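# Pull out the nearest yellow rod and turn it flat

## Task

Find the yellow rod closest to the right arm, draw it outward until it stops, rotate it by 90 degrees so its player figures are horizontal, and finish with neither gripper in contact with that rod.

## Robot and tools

Robot and frames. There are two arms, left_arm and right_arm, each with six revolute joints and a two-finger parallel gripper. The scene frame has its origin on the table surface halfway between the nominal bases, +x pointing out over the table, +z up, and left_arm on the +y side. Calibrated bases in the scene frame: left_arm at (-0.028, +0.289, +0.027) m, quat_wxyz (+1.000, 0, 0, -0.012); right_arm at (-0.040, -0.349, +0.007) m, quat_wxyz (+1.000, 0, 0, +0.016). Both bases have +z as up. Each arm reports its hand pose, velocities and wrist-camera pose in its own base frame. The fingers point along the gripper's +z and separate along its y. end_effector_position is the point between the pads, roughly 1 cm short of the fingertips. Printed poses may be off by a few cm, more at long reach.

Joint order. Every row and every per-joint list uses this order for each arm: wrist pitch (joint4), shoulder (joint2), wrist yaw (joint5), wrist roll (joint6), elbow (joint3), waist (joint1). Stated ranges in rad: waist -2.618..3.054, shoulder 0.000..3.142, elbow 0.000..3.142, wrist pitch -1.571..1.571, wrist yaw -1.571..1.571, wrist roll -2.094..2.094. Real ends may differ by up to 0.059 rad.

execute_actions(actions, cameras). actions is a list of actions; each action is a list of 1 to 15 rows; each row is 14 numbers in [-1, 1]: six left_arm joint values then left opening, then six right_arm joint values then right opening, always all 14 even if one arm is idle. Each row lasts one 1/30 s control step; if fewer than 15 rows are given, the last row is held for the rest. Joint values are offsets, not poses: scaled so 1.0 equals 1.202 rad for waist, 1.258 shoulder, 1.3 elbow, 2.073 wrist pitch, 2.022 wrist yaw and wrist roll, and measured from the Joint targets as they stood when that action began (not from the previous row). Sending the same offset in the next action therefore moves further. Opening is absolute: +1 fully open, -1 closed; to leave a gripper unchanged resend its current command, since 0 means half open. An action asking a joint more than 0.059 rad beyond its range is rejected for both arms; a malformed or out-of-range first action rejects the whole call. An empty actions list just reports state. cameras picks images: omitted, null or ["all"] gives all, [] gives none, an unknown name invalidates the call.

move(target, speed, blend, opening_speed, blocking, cameras). target is one 14-number row or a list of up to 15 rows, same layout and scale as above; every row's joint offsets count from the Joint targets at the start of the call, not from the previous row. Joints move together along paths, so the hand traces curves and does not avoid obstacles or the other arm. speed is the top rad/s of the joint with farthest to travel, 0.01 to 2, default 0.5; one number or one per target. blend (rad) rounds corners in a list; 0 stops at each. opening_speed sets how fast openings change, per second on the -1..+1 scale, at least 0.2; use a low value to close gently. blocking=false returns early while the move continues. The result adds a move: line: done, off_target (resting with a joint over 0.035 rad from target), moving, held or fault, possibly limits=held, plus the farthest-off joint per arm. done does not mean no contact.

wait(seconds 0 to 10) lets the scene run with commands held. stop brakes a running move. zoom_image(camera, region) enlarges part of cam_left_wrist or cam_right_wrist's latest image; region is [x0, y0, x1, y1] pixels, top-left origin, at most 504 by 504. read_manual(section) only returns licence text. finished_scene(scene) ends the current scene, given its integer number; call it only when the rod is out, turned and released.

Result lines. Joint positions and Joint velocities: per arm, the six joints in the order above (rad, rad/s), then the pad gap (m; 0.094 open). Joint targets: the base for your next offsets. Tool commands: current gripper commands. grip_measured: opening on the command scale; it tracks the command until force limit, so it does not show first contact. Joint torques: same order without gripper, include gravity, positive toward larger angle; entries 2, 5 and 6 wrap at ±28 N m. "joint sent to its limit" means a joint reached its end; "joint command not followed" means the clearance check altered targets. Actions calls also list joint positions at some steps. MOTOR HOT appears near 75 °C; an OVER-TEMPERATURE FAULT folds that arm away for good.

Motion limits. Each step a joint's target may lead its measured angle by at most 0.202 (waist), 0.258 (shoulder), 0.3 (elbow), 0.573 (wrist pitch), 0.522 (yaw, roll) rad; targets that would move the hand over 200 mm are scaled back. Large changes need several actions; very small ones may not start. The simulation keeps running while you think.

Cameras. cam_left_wrist and cam_right_wrist, fisheye, 672x504, one on each hand; calibration (K, D, T_world_to_cam) is given in each arm's base frame and may be slightly off.

Cautions. Approach slowly; speed and pushing past contact both raise impact force. Never let the arms collide. Avoid dropping or flinging the rod, hard pushes against the rod stops, and holding an arm stretched or straining, which heats motors. To end a press, command targets back past the measured positions. Open well above grip_measured to release, then back the hand off so nothing touches the rod.

Each tool is called as name(argument=value, ...), one argument or row to a line, values as JSON.

## Session

execute_actions(
  actions=[],
)

Scene clock: 0.00 s.
left_arm: end_effector_position=(+0.4007, +0.0076, +0.1253) grip_measured=+1.000 end_effector_quat_wxyz=(+0.625, -0.028, +0.778, +0.057) | right_arm: end_effector_position=(+0.3999, -0.0295, +0.1148) grip_measured=+1.000 end_effector_quat_wxyz=(+0.608, +0.063, +0.791, -0.024)
Joint names: [wrist pitch, shoulder, wrist yaw, wrist roll, elbow, waist]
Joint positions: left_arm=[0.966 1.539 -0.191 0.014 0.356 -0.068 0.094] | right_arm=[0.914 1.54 0.071 0.059 0.363 -0.045 0.094]
Joint velocities: within noise
Joint torques (N m): no reading
Heat: left arm: 47 °C; right arm: 43 °C.
Joint targets: left_arm=[0.960 1.536 -0.192 0.015 0.359 -0.068] | right_arm=[0.904 1.538 0.071 0.060 0.365 -0.045]
Tool commands: left_gripper/opening=+1.0 right_gripper/opening=+1.0

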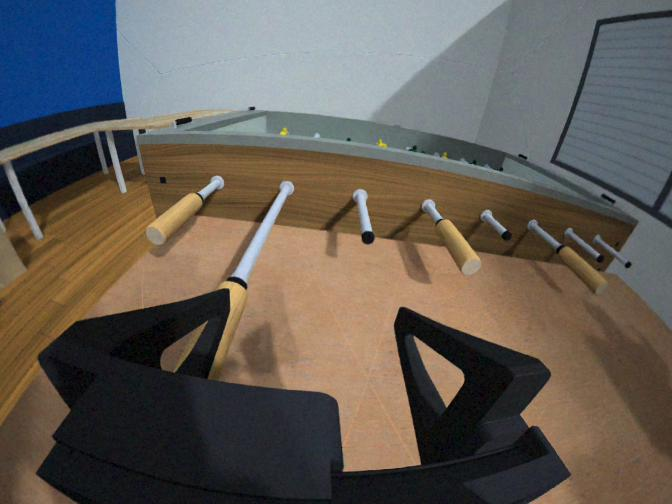

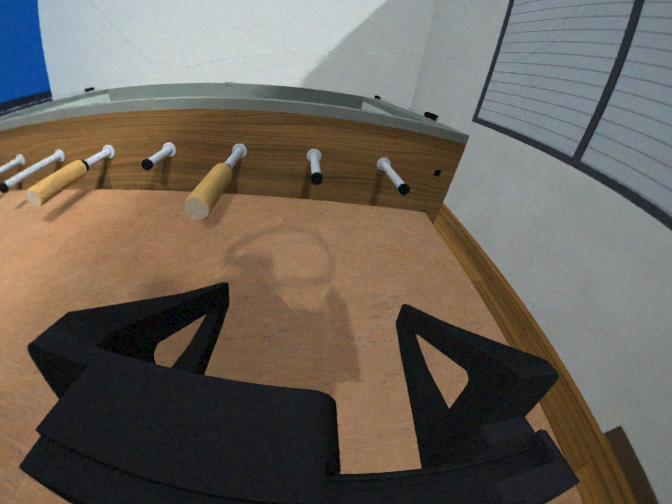

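zoom_image(
  camera="cam_left_wrist",
  region=[130, 80, 400, 280],
)

zoom_image(
  camera="cam_left_wrist",
  region=[360, 100, 640, 310],
)

zoom_image(
  camera="cam_right_wrist",
  region=[80, 60, 480, 300],
)

Scaled by 1.867 from the camera's 672x504 image, which has a finer 960x720 frame.

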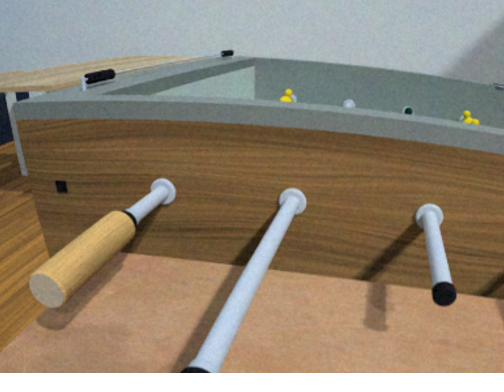

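Scaled by 1.800 from the camera's 672x504 image, which has a finer 960x720 frame.

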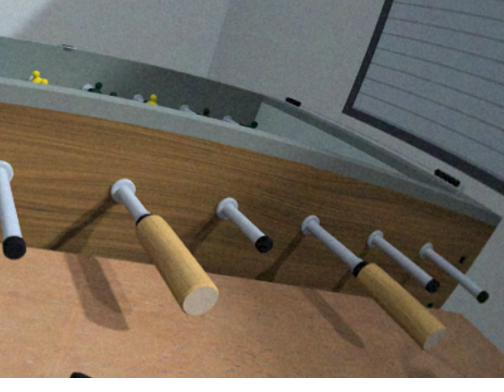

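Scaled by 1.260 from the camera's 672x504 image, which has a finer 960x720 frame.

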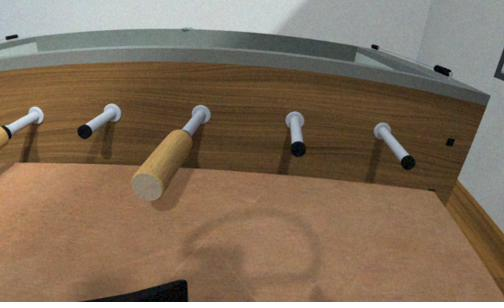

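move(
  target=[0,0,0,0,0,0,1,-0.5615,0.1685,0,0,0.996,0.083,1],
  speed=0.9,
  cameras=["cam_right_wrist"],
)

Scene clock: 60.30 s.
left_arm: end_effector_position=(+0.4007, +0.0076, +0.1253) grip_measured=+1.000 end_effector_quat_wxyz=(+0.625, -0.028, +0.778, +0.057) | right_arm: end_effector_position=(+0.5467, +0.0142, +0.3336) grip_measured=+1.000 end_effector_quat_wxyz=(+0.579, +0.025, +0.815, +0.002)
Joint names: [wrist pitch, shoulder, wrist yaw, wrist roll, elbow, waist]
Joint positions: left_arm=[0.966 1.539 -0.191 0.014 0.356 -0.068 0.094] | right_arm=[-0.24 1.734 0.071 0.059 1.639 0.047 0.094]
Joint velocities: within noise
Joint torques (N m): left_arm=[1.84 -6.32 -0.04 0.01 5.33 -0.06] | right_arm=[1.59 -6.9 0.05 0.01 9.16 0.75]
Heat: left arm: 46 °C; right arm: 43 °C.
Joint targets: left_arm=[0.960 1.536 -0.192 0.015 0.359 -0.068] | right_arm=[-0.260 1.750 0.071 0.060 1.660 0.055]
move: done
camera_calibration:
cam_right_wrist: T_world_to_cam=[[-0.0265351, -0.988009, 0.1521, -0.0314987], [-0.678779, -0.0938911, -0.728315, 0.648079], [0.733863, -0.122568, -0.668148, -0.0587323], [0, 0, 0, 1]] pos_world=[0.482168, 0.0225292, 0.437555]
Images, in order (width x height): cam_right_wrist 672x504.

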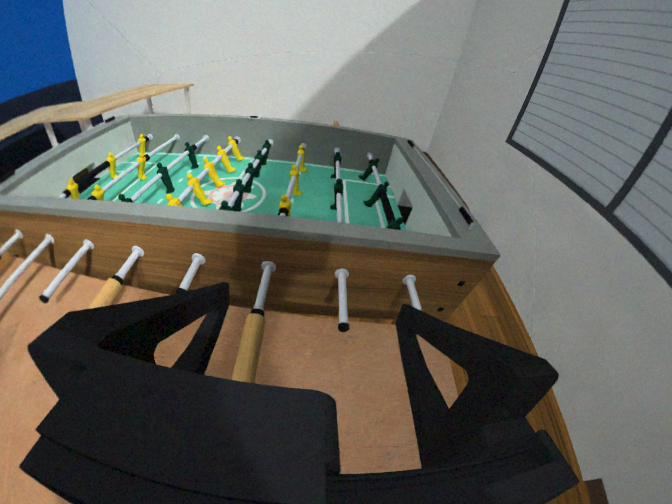

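zoom_image(
  camera="cam_right_wrist",
  region=[160, 120, 500, 330],
)

zoom_image(
  camera="cam_right_wrist",
  region=[220, 130, 360, 230],
)

Scaled by 1.482 from the camera's 672x504 image, which has a finer 960x720 frame.

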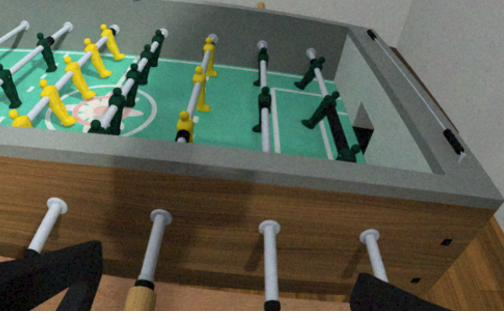

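Scaled by 3.600 from the camera's 672x504 image, which has a finer 960x720 frame.

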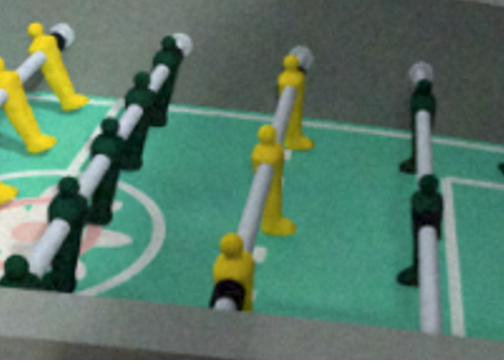

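zoom_image(
  camera="cam_right_wrist",
  region=[270, 135, 325, 225],
)

zoom_image(
  camera="cam_right_wrist",
  region=[200, 230, 300, 400],
)

Scaled by 5.600 from the camera's 672x504 image, which has a finer 960x720 frame.

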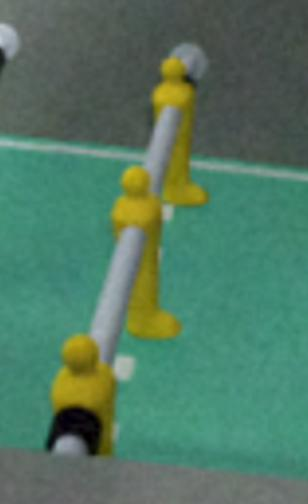

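Scaled by 2.965 from the camera's 672x504 image, which has a finer 960x720 frame.

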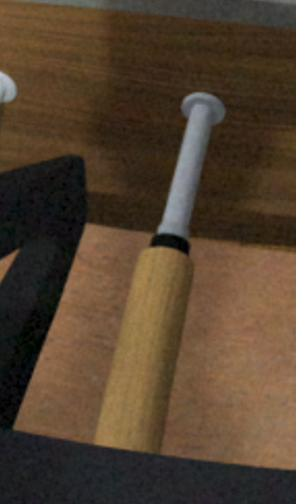

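move(
  target=[
    [0,0,0,0,0,0,1,0.556,0.0056,0.0885,-0.0297,-0.7277,0.162,1],
    [0,0,0,0,0,0,1,0.8402,0.4768,0.1109,-0.0297,-0.6092,0.1998,1],
  ],
  speed=0.8,
  blend=[0.1,0],
  cameras=["cam_right_wrist"],
)

Scene clock: 244.40 s.
left_arm: end_effector_position=(+0.4007, +0.0076, +0.1253) grip_measured=+1.000 end_effector_quat_wxyz=(+0.625, -0.028, +0.778, +0.057) | right_arm: end_effector_position=(+0.5177, +0.1015, +0.0705) grip_measured=+1.000 end_effector_quat_wxyz=(+0.707, +0.003, +0.707, +0.003)
Joint names: [wrist pitch, shoulder, wrist yaw, wrist roll, elbow, waist]
Joint positions: left_arm=[0.966 1.539 -0.191 0.014 0.356 -0.068 0.094] | right_arm=[1.483 2.335 0.287 0.008 0.852 0.288 0.094]
Joint velocities: within noise
Joint torques (N m): left_arm=[1.83 -6.34 -0.05 0.01 5.31 -0.08] | right_arm=[1.69 -8.01 0.14 -0.08 4.93 0.75]
Heat: left arm: 44 °C; right arm: 45 °C.
Joint targets: left_arm=[0.960 1.536 -0.192 0.015 0.359 -0.068] | right_arm=[1.482 2.350 0.295 0.000 0.868 0.295]
move: done
camera_calibration:
cam_right_wrist: T_world_to_cam=[[-0.048746, -0.984114, 0.170713, 0.103804], [-0.398646, -0.137544, -0.906732, 0.316991], [0.915808, -0.112254, -0.385609, -0.317726], [0, 0, 0, 1]] pos_world=[0.422404, 0.110089, 0.147187]
Images, in order (width x height): cam_right_wrist 672x504.

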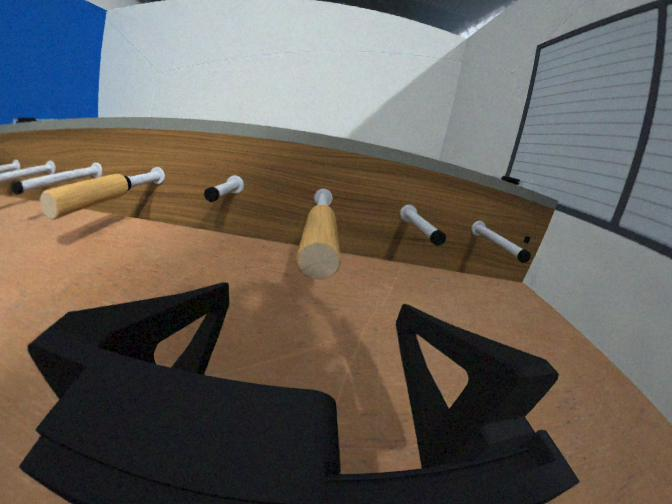

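move(
  target=[0,0,0,0,0,0,1,0,0,0,0.7769,0,0,0.32],
  speed=1.5,
  cameras=["cam_right_wrist"],
)

Scene clock: 296.43 s.
left_arm: end_effector_position=(+0.4007, +0.0076, +0.1253) grip_measured=+1.000 end_effector_quat_wxyz=(+0.625, -0.028, +0.778, +0.057) | right_arm: end_effector_position=(+0.5177, +0.1013, +0.0713) grip_measured=+0.322 end_effector_quat_wxyz=(+0.501, +0.499, +0.499, +0.500)
Joint names: [wrist pitch, shoulder, wrist yaw, wrist roll, elbow, waist]
Joint positions: left_arm=[0.966 1.539 -0.191 0.014 0.356 -0.068 0.094] | right_arm=[1.486 2.335 0.288 1.569 0.852 0.288 0.062]
Joint velocities: within noise
Joint torques (N m): left_arm=[1.84 -6.35 -0.04 0 5.26 -0.03] | right_arm=[1.68 -8.02 0.11 0 4.93 0.73]
Heat: left arm: 43 °C; right arm: 46 °C.
Joint targets: left_arm=[0.960 1.536 -0.192 0.015 0.359 -0.068] | right_arm=[1.482 2.350 0.295 1.571 0.868 0.295]
move: done
camera_calibration:
cam_right_wrist: T_world_to_cam=[[-0.0463067, -0.178718, -0.98281, 0.102842], [-0.39772, 0.905819, -0.145978, 0.157217], [0.916337, 0.384124, -0.113025, -0.387458], [0, 0, 0, 1]] pos_world=[0.422333, 0.0248008, 0.0802317]
Images, in order (width x height): cam_right_wrist 672x504.

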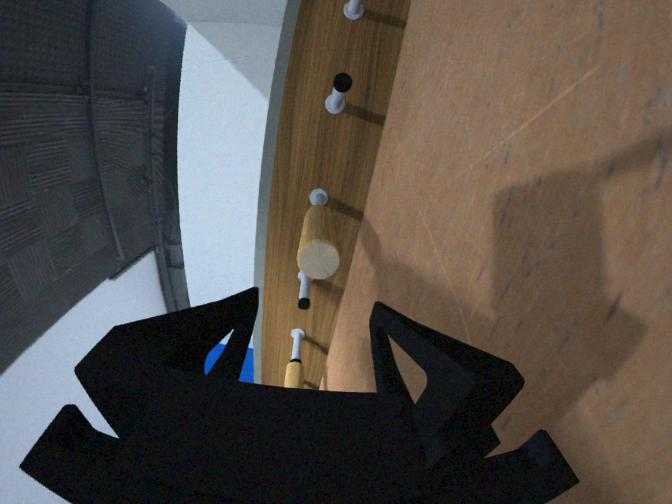

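move(
  target=[0,0,0,0,0,0,1,-0.1531,0.1685,-0.0275,0,0.4187,-0.0546,0.32],
  speed=0.4,
  cameras=["cam_right_wrist"],
)

Scene clock: 323.40 s.
left_arm: end_effector_position=(+0.4007, +0.0076, +0.1253) grip_measured=+1.000 end_effector_quat_wxyz=(+0.625, -0.028, +0.778, +0.057) | right_arm: end_effector_position=(+0.6282, +0.1079, +0.0831) grip_measured=+0.322 end_effector_quat_wxyz=(+0.511, +0.494, +0.484, +0.511)
Joint names: [wrist pitch, shoulder, wrist yaw, wrist roll, elbow, waist]
Joint positions: left_arm=[0.966 1.539 -0.191 0.014 0.356 -0.068 0.094] | right_arm=[1.187 2.532 0.248 1.57 1.391 0.237 0.062]
Joint velocities: within noise
Joint torques (N m): left_arm=[1.84 -6.37 -0.06 0.02 5.3 -0.03] | right_arm=[1.56 -9.58 -0.06 0.02 7.09 -0.64]
Heat: left arm: 43 °C; right arm: 46 °C.
Joint targets: left_arm=[0.960 1.536 -0.192 0.015 0.359 -0.068] | right_arm=[1.165 2.562 0.240 1.571 1.413 0.230]
move: done
camera_calibration:
cam_right_wrist: T_world_to_cam=[[-0.0075161, -0.167827, -0.985788, 0.0954792], [-0.382587, 0.911293, -0.152227, 0.18733], [0.923889, 0.376005, -0.0710576, -0.497214], [0, 0, 0, 1]] pos_world=[0.531758, 0.0322669, 0.087308]
Images, in order (width x height): cam_right_wrist 672x504.

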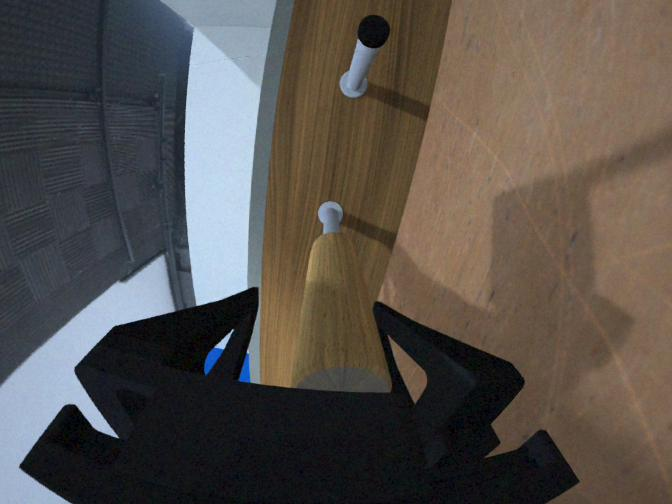

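move(
  target=[0,0,0,0,0,0,1,-0.0106,0.0278,-0.0059,0,0.0169,-0.0092,0.32],
  speed=0.3,
  cameras=["cam_right_wrist"],
)

Scene clock: 341.37 s.
left_arm: end_effector_position=(+0.4007, +0.0076, +0.1253) grip_measured=+1.000 end_effector_quat_wxyz=(+0.625, -0.028, +0.778, +0.057) | right_arm: end_effector_position=(+0.6313, +0.1036, +0.0627) grip_measured=+0.322 end_effector_quat_wxyz=(+0.503, +0.501, +0.495, +0.500)
Joint names: [wrist pitch, shoulder, wrist yaw, wrist roll, elbow, waist]
Joint positions: left_arm=[0.966 1.539 -0.191 0.014 0.356 -0.068 0.094] | right_arm=[1.167 2.569 0.236 1.572 1.409 0.226 0.062]
Joint velocities: within noise
Joint torques (N m): left_arm=[1.84 -6.32 -0.04 0.01 5.29 -0.02] | right_arm=[1.52 -10 -0.04 0.03 7.27 -0.64]
Heat: left arm: 43 °C; right arm: 45 °C.
Joint targets: left_arm=[0.960 1.536 -0.192 0.015 0.359 -0.068] | right_arm=[1.143 2.597 0.228 1.571 1.435 0.218]
move: done
camera_calibration:
cam_right_wrist: T_world_to_cam=[[-0.0441538, -0.175373, -0.983511, 0.0983875], [-0.389218, 0.909704, -0.144738, 0.193249], [0.920087, 0.376409, -0.108425, -0.495252], [0, 0, 0, 1]] pos_world=[0.535235, 0.0278725, 0.071038]
Images, in order (width x height): cam_right_wrist 672x504.

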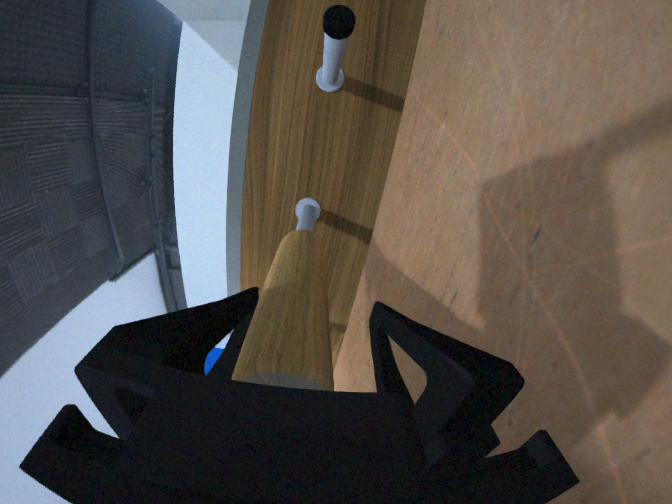

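move(
  target=[0,0,0,0,0,0,1,0,-0.0119,0,0,0,0,0.32],
  speed=0.3,
  cameras=["cam_right_wrist"],
)

Scene clock: 350.33 s.
left_arm: end_effector_position=(+0.4007, +0.0076, +0.1253) grip_measured=+1.000 end_effector_quat_wxyz=(+0.625, -0.028, +0.778, +0.057) | right_arm: end_effector_position=(+0.6313, +0.1037, +0.0627) grip_measured=+0.322 end_effector_quat_wxyz=(+0.503, +0.501, +0.496, +0.500)
Joint names: [wrist pitch, shoulder, wrist yaw, wrist roll, elbow, waist]
Joint positions: left_arm=[0.966 1.539 -0.191 0.014 0.356 -0.068 0.094] | right_arm=[1.167 2.569 0.235 1.572 1.409 0.226 0.062]
Joint velocities: within noise
Joint torques (N m): left_arm=[1.85 -6.38 -0.05 0.01 5.29 -0.01] | right_arm=[1.51 -10.99 -0.05 0 7.27 -0.64]
Heat: left arm: 43 °C; right arm: 44 °C.
Joint targets: left_arm=[0.960 1.536 -0.192 0.015 0.359 -0.068] | right_arm=[1.143 2.582 0.227 1.571 1.435 0.218]
move: done
camera_calibration:
cam_right_wrist: T_world_to_cam=[[-0.0440188, -0.175411, -0.983511, 0.0983304], [-0.389911, 0.909406, -0.144743, 0.193595], [0.9198, 0.377111, -0.108426, -0.495196], [0, 0, 0, 1]] pos_world=[0.535294, 0.0279353, 0.0710385]
Images, in order (width x height): cam_right_wrist 672x504.

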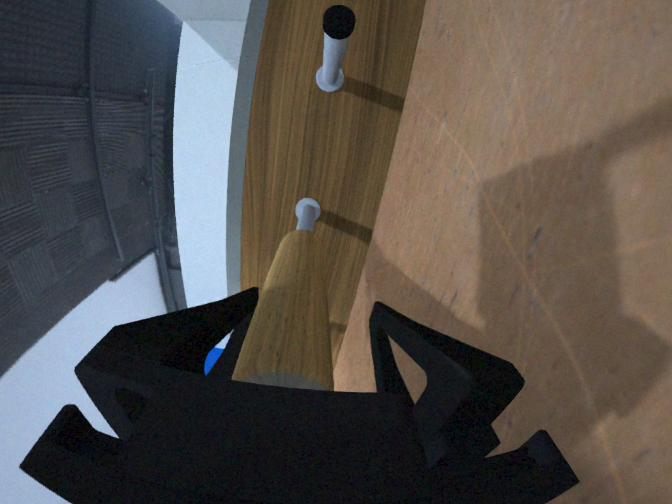

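move(
  target=[0,0,0,0,0,0,1,0,-0.0155,0,0,0,0,0.32],
  speed=0.3,
  cameras=["cam_right_wrist"],
)

Scene clock: 358.43 s.
left_arm: end_effector_position=(+0.4007, +0.0076, +0.1253) grip_measured=+1.000 end_effector_quat_wxyz=(+0.625, -0.028, +0.778, +0.057) | right_arm: end_effector_position=(+0.6313, +0.1037, +0.0627) grip_measured=+0.322 end_effector_quat_wxyz=(+0.503, +0.501, +0.496, +0.500)
Joint names: [wrist pitch, shoulder, wrist yaw, wrist roll, elbow, waist]
Joint positions: left_arm=[0.966 1.539 -0.191 0.014 0.356 -0.068 0.094] | right_arm=[1.167 2.569 0.235 1.572 1.409 0.226 0.062]
Joint velocities: within noise
Joint torques (N m): left_arm=[1.84 -6.34 -0.03 0.01 5.31 -0.01] | right_arm=[1.51 -12.53 -0.04 0 7.27 -0.62]
Heat: left arm: 43 °C; right arm: 44 °C.
Joint targets: left_arm=[0.960 1.536 -0.192 0.015 0.359 -0.068] | right_arm=[1.143 2.562 0.227 1.571 1.435 0.218]
move: done
camera_calibration:
cam_right_wrist: T_world_to_cam=[[-0.0440188, -0.175411, -0.983511, 0.0983304], [-0.389911, 0.909406, -0.144743, 0.193595], [0.9198, 0.377111, -0.108426, -0.495196], [0, 0, 0, 1]] pos_world=[0.535294, 0.0279353, 0.0710385]
Images, in order (width x height): cam_right_wrist 672x504.

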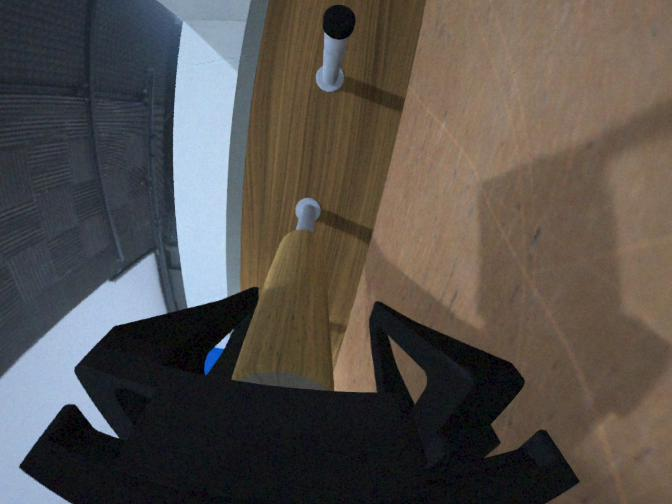

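move(
  target=[0,0,0,0,0,0,1,0,0,0,0,0,-0.009,-0.55],
  speed=0.3,
  opening_speed=0.35,
  cameras=["cam_right_wrist"],
)

Scene clock: 373.67 s.
left_arm: end_effector_position=(+0.4007, +0.0076, +0.1253) grip_measured=+1.000 end_effector_quat_wxyz=(+0.625, -0.028, +0.778, +0.057) | right_arm: end_effector_position=(+0.6339, +0.1000, +0.0727) grip_measured=-0.309 end_effector_quat_wxyz=(+0.510, +0.495, +0.484, +0.510)
Joint names: [wrist pitch, shoulder, wrist yaw, wrist roll, elbow, waist]
Joint positions: left_arm=[0.966 1.539 -0.191 0.014 0.356 -0.068 0.094] | right_arm=[1.192 2.569 0.229 1.572 1.419 0.218 0.032]
Joint velocities: within noise
Joint torques (N m): left_arm=[1.83 -6.35 -0.04 0 5.3 -0.06] | right_arm=[1.29 -12.56 0.01 0 6.54 -0.9]
Heat: left arm: 42 °C; right arm: 44 °C.
Joint targets: left_arm=[0.960 1.536 -0.192 0.015 0.359 -0.068] | right_arm=[1.143 2.562 0.228 1.571 1.435 0.207]
move: off_target (right_arm); right_arm: the wrist pitch is farthest, 0.049 rad from its target
camera_calibration:
cam_right_wrist: T_world_to_cam=[[-0.0111051, -0.167932, -0.985736, 0.086169], [-0.382468, 0.911549, -0.150985, 0.194948], [0.923902, 0.375336, -0.0743516, -0.499967], [0, 0, 0, 1]] pos_world=[0.537439, 0.0244207, 0.0772009]
Images, in order (width x height): cam_right_wrist 672x504.

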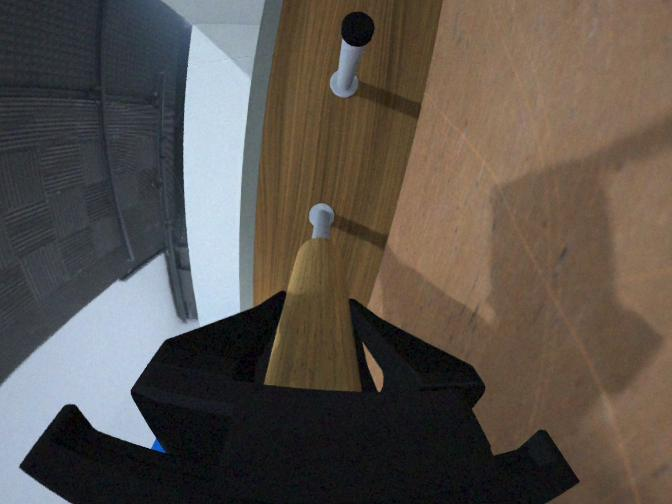

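move(
  target=[0,0,0,0,0,0,1,0.0106,0,0,-0.742,0,0,-0.55],
  speed=0.8,
  cameras=["cam_right_wrist"],
)

Scene clock: 383.97 s.
left_arm: end_effector_position=(+0.4007, +0.0076, +0.1253) grip_measured=+1.000 end_effector_quat_wxyz=(+0.625, -0.028, +0.778, +0.057) | right_arm: end_effector_position=(+0.6339, +0.1007, +0.0718) grip_measured=-0.310 end_effector_quat_wxyz=(+0.719, +0.038, +0.693, +0.034)
Joint names: [wrist pitch, shoulder, wrist yaw, wrist roll, elbow, waist]
Joint positions: left_arm=[0.966 1.539 -0.191 0.014 0.356 -0.068 0.094] | right_arm=[1.188 2.569 0.226 0.093 1.419 0.218 0.032]
Joint velocities: within noise
Joint torques (N m): left_arm=[1.84 -6.34 -0.05 0 5.34 -0.01] | right_arm=[1.51 -12.55 0.05 -0.3 6.53 -0.9]
Heat: left arm: 42 °C; right arm: 44 °C.
Joint targets: left_arm=[0.960 1.536 -0.192 0.015 0.359 -0.068] | right_arm=[1.165 2.562 0.227 0.071 1.435 0.207]
move: done
camera_calibration:
cam_right_wrist: T_world_to_cam=[[-0.0597026, -0.995369, 0.0753461, 0.123345], [-0.364779, -0.0485054, -0.92983, 0.335599], [0.929178, -0.0829979, -0.360193, -0.436991], [0, 0, 0, 1]] pos_world=[0.535826, 0.102783, 0.145355]
Images, in order (width x height): cam_right_wrist 672x504.

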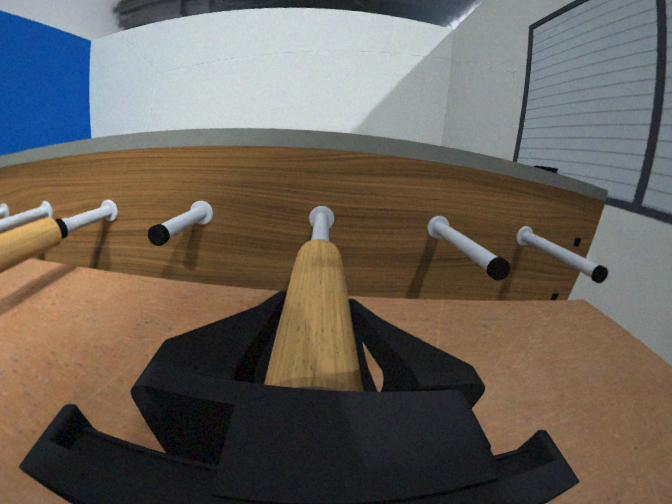

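move(
  target=[
    [0,0,0,0,0,0,1,0.077,-0.1106,0.0176,0,-0.2575,0.0396,-0.55],
    [0,0,0,0,0,0,1,0.0678,-0.2622,0.0388,0.0156,-0.4702,0.0753,-0.55],
    [0,0,0,0,0,0,1,0.0653,-0.3532,0.0569,0.0263,-0.5961,0.1057,-0.55],
  ],
  speed=0.4,
  blend=[0.06,0.06,0],
  cameras=["cam_right_wrist"],
)

Scene clock: 416.77 s.
left_arm: end_effector_position=(+0.4007, +0.0076, +0.1253) grip_measured=+1.000 end_effector_quat_wxyz=(+0.625, -0.028, +0.778, +0.057) | right_arm: end_effector_position=(+0.4988, +0.1032, +0.0688) grip_measured=-0.310 end_effector_quat_wxyz=(+0.655, +0.025, +0.755, +0.025)
Joint names: [wrist pitch, shoulder, wrist yaw, wrist roll, elbow, waist]
Joint positions: left_arm=[0.966 1.539 -0.191 0.014 0.356 -0.068 0.094] | right_arm=[1.258 2.172 0.295 0.115 0.765 0.304 0.032]
Joint velocities: within noise
Joint torques (N m): left_arm=[1.85 -6.35 -0.05 0 5.34 -0.08] | right_arm=[2.08 -13.03 0.59 0.11 -3.75 2.78]
Heat: left arm: 42 °C; right arm: 44 °C.
Joint targets: left_arm=[0.960 1.536 -0.192 0.015 0.359 -0.068] | right_arm=[1.300 2.118 0.343 0.124 0.660 0.334]
move: off_target (right_arm); right_arm: the elbow is farthest, 0.105 rad from its target
camera_calibration:
cam_right_wrist: T_world_to_cam=[[-0.0273614, -0.993161, 0.113498, 0.0990687], [-0.523458, -0.0824939, -0.848049, 0.360633], [0.851612, -0.0826154, -0.517621, -0.262808], [0, 0, 0, 1]] pos_world=[0.415298, 0.106429, 0.158555]
Images, in order (width x height): cam_right_wrist 672x504.

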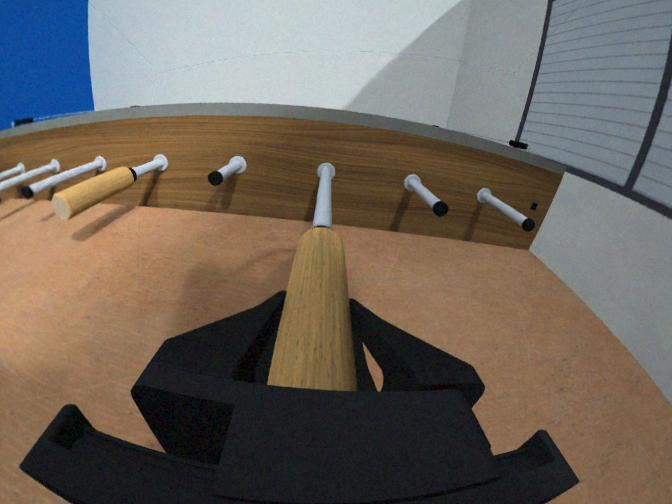

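move(
  target=[
    [0,0,0,0,0,0,1,-0.0203,0.0429,-0.0227,0,0.0808,-0.0233,-0.55],
    [0,0,0,0,0,0,1,-0.0203,0.0429,-0.0227,0,0.0808,-0.0233,0.4],
  ],
  speed=0.3,
  opening_speed=1.0,
  cameras=["cam_right_wrist"],
)

Scene clock: 447.33 s.
left_arm: end_effector_position=(+0.4007, +0.0076, +0.1253) grip_measured=+1.000 end_effector_quat_wxyz=(+0.625, -0.028, +0.778, +0.057) | right_arm: end_effector_position=(+0.5016, +0.1041, +0.0726) grip_measured=+0.398 end_effector_quat_wxyz=(+0.659, +0.026, +0.751, +0.029)
Joint names: [wrist pitch, shoulder, wrist yaw, wrist roll, elbow, waist]
Joint positions: left_arm=[0.966 1.539 -0.191 0.014 0.356 -0.068 0.094] | right_arm=[1.259 2.172 0.292 0.118 0.776 0.303 0.066]
Joint velocities: within noise
Joint torques (N m): left_arm=[1.86 -6.35 -0.04 0.01 5.34 -0.03] | right_arm=[1.71 -8.51 0.12 0.07 3.33 0.39]
Heat: left arm: 42 °C; right arm: 48 °C.
Joint targets: left_arm=[0.960 1.536 -0.192 0.015 0.359 -0.068] | right_arm=[1.258 2.172 0.297 0.124 0.765 0.307]
move: done
camera_calibration:
cam_right_wrist: T_world_to_cam=[[-0.0270935, -0.993955, 0.106393, 0.100003], [-0.514174, -0.0774167, -0.854185, 0.360658], [0.857258, -0.0778476, -0.508969, -0.267163], [0, 0, 0, 1]] pos_world=[0.417178, 0.106521, 0.161451]
Images, in order (width x height): cam_right_wrist 672x504.

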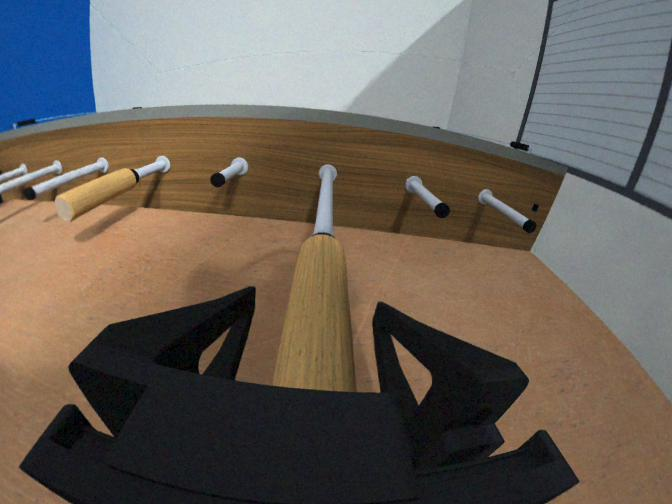

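move(
  target=[
    [0,0,0,0,0,0,1,-0.082,-0.2587,0.0509,0.0227,-0.2123,0.07,0.4],
    [0,0,0,0,0,0,1,-0.1761,-0.3299,-0.0232,-0.0317,-0.0392,-0.0474,0.4],
    [0,0,0,0,0,0,1,-0.7323,-0.3355,-0.1118,-0.0317,0.6885,-0.2097,0.4],
  ],
  speed=[0.4,0.6,1.0],
  blend=[0.03,0.1,0],
  cameras=["cam_right_wrist"],
)

zoom_image(
  camera="cam_right_wrist",
  region=[250, 130, 350, 280],
)

Scene clock: 461.10 s.
left_arm: end_effector_position=(+0.4007, +0.0076, +0.1253) grip_measured=+1.000 end_effector_quat_wxyz=(+0.625, -0.028, +0.778, +0.057) | right_arm: end_effector_position=(+0.5521, +0.0192, +0.3185) grip_measured=+0.398 end_effector_quat_wxyz=(+0.568, +0.026, +0.823, +0.003)
Joint names: [wrist pitch, shoulder, wrist yaw, wrist roll, elbow, waist]
Joint positions: left_arm=[0.966 1.539 -0.191 0.014 0.356 -0.068 0.094] | right_arm=[-0.241 1.762 0.078 0.068 1.637 0.058 0.066]
Joint velocities: within noise
Joint torques (N m): left_arm=[1.85 -6.34 -0.04 0.03 5.27 -0.01] | right_arm=[1.49 -9.28 -0.03 -0.08 9.24 -0.29]
Heat: left arm: 42 °C; right arm: 47 °C.
Joint targets: left_arm=[0.960 1.536 -0.192 0.015 0.359 -0.068] | right_arm=[-0.260 1.750 0.071 0.060 1.660 0.054]
move: done
camera_calibration:
cam_right_wrist: T_world_to_cam=[[-0.0212167, -0.988596, 0.149088, -0.0260633], [-0.699241, -0.0919089, -0.708954, 0.646262], [0.714572, -0.11929, -0.689317, -0.0548632], [0, 0, 0, 1]] pos_world=[0.490543, 0.0270865, 0.424237]
Images, in order (width x height): cam_right_wrist 672x504.

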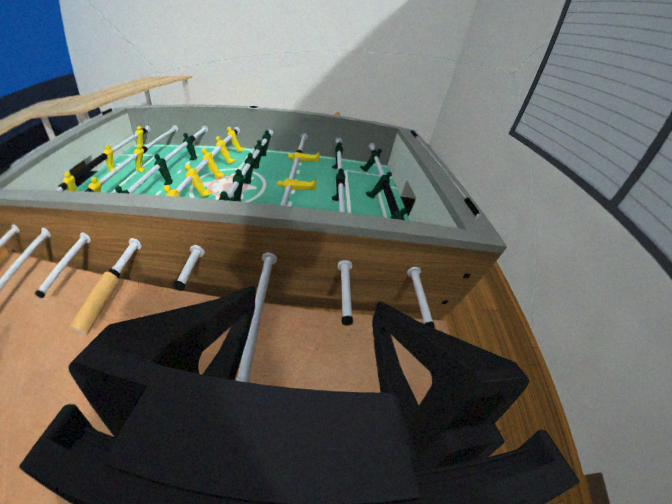

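Scaled by 3.360 from the camera's 672x504 image, which has a finer 960x720 frame.

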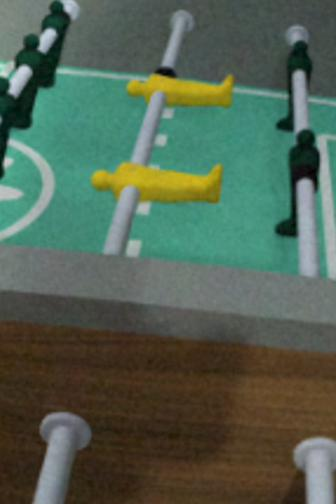

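finished_scene(
  scene=1,
)

The scene is finished: the task was done.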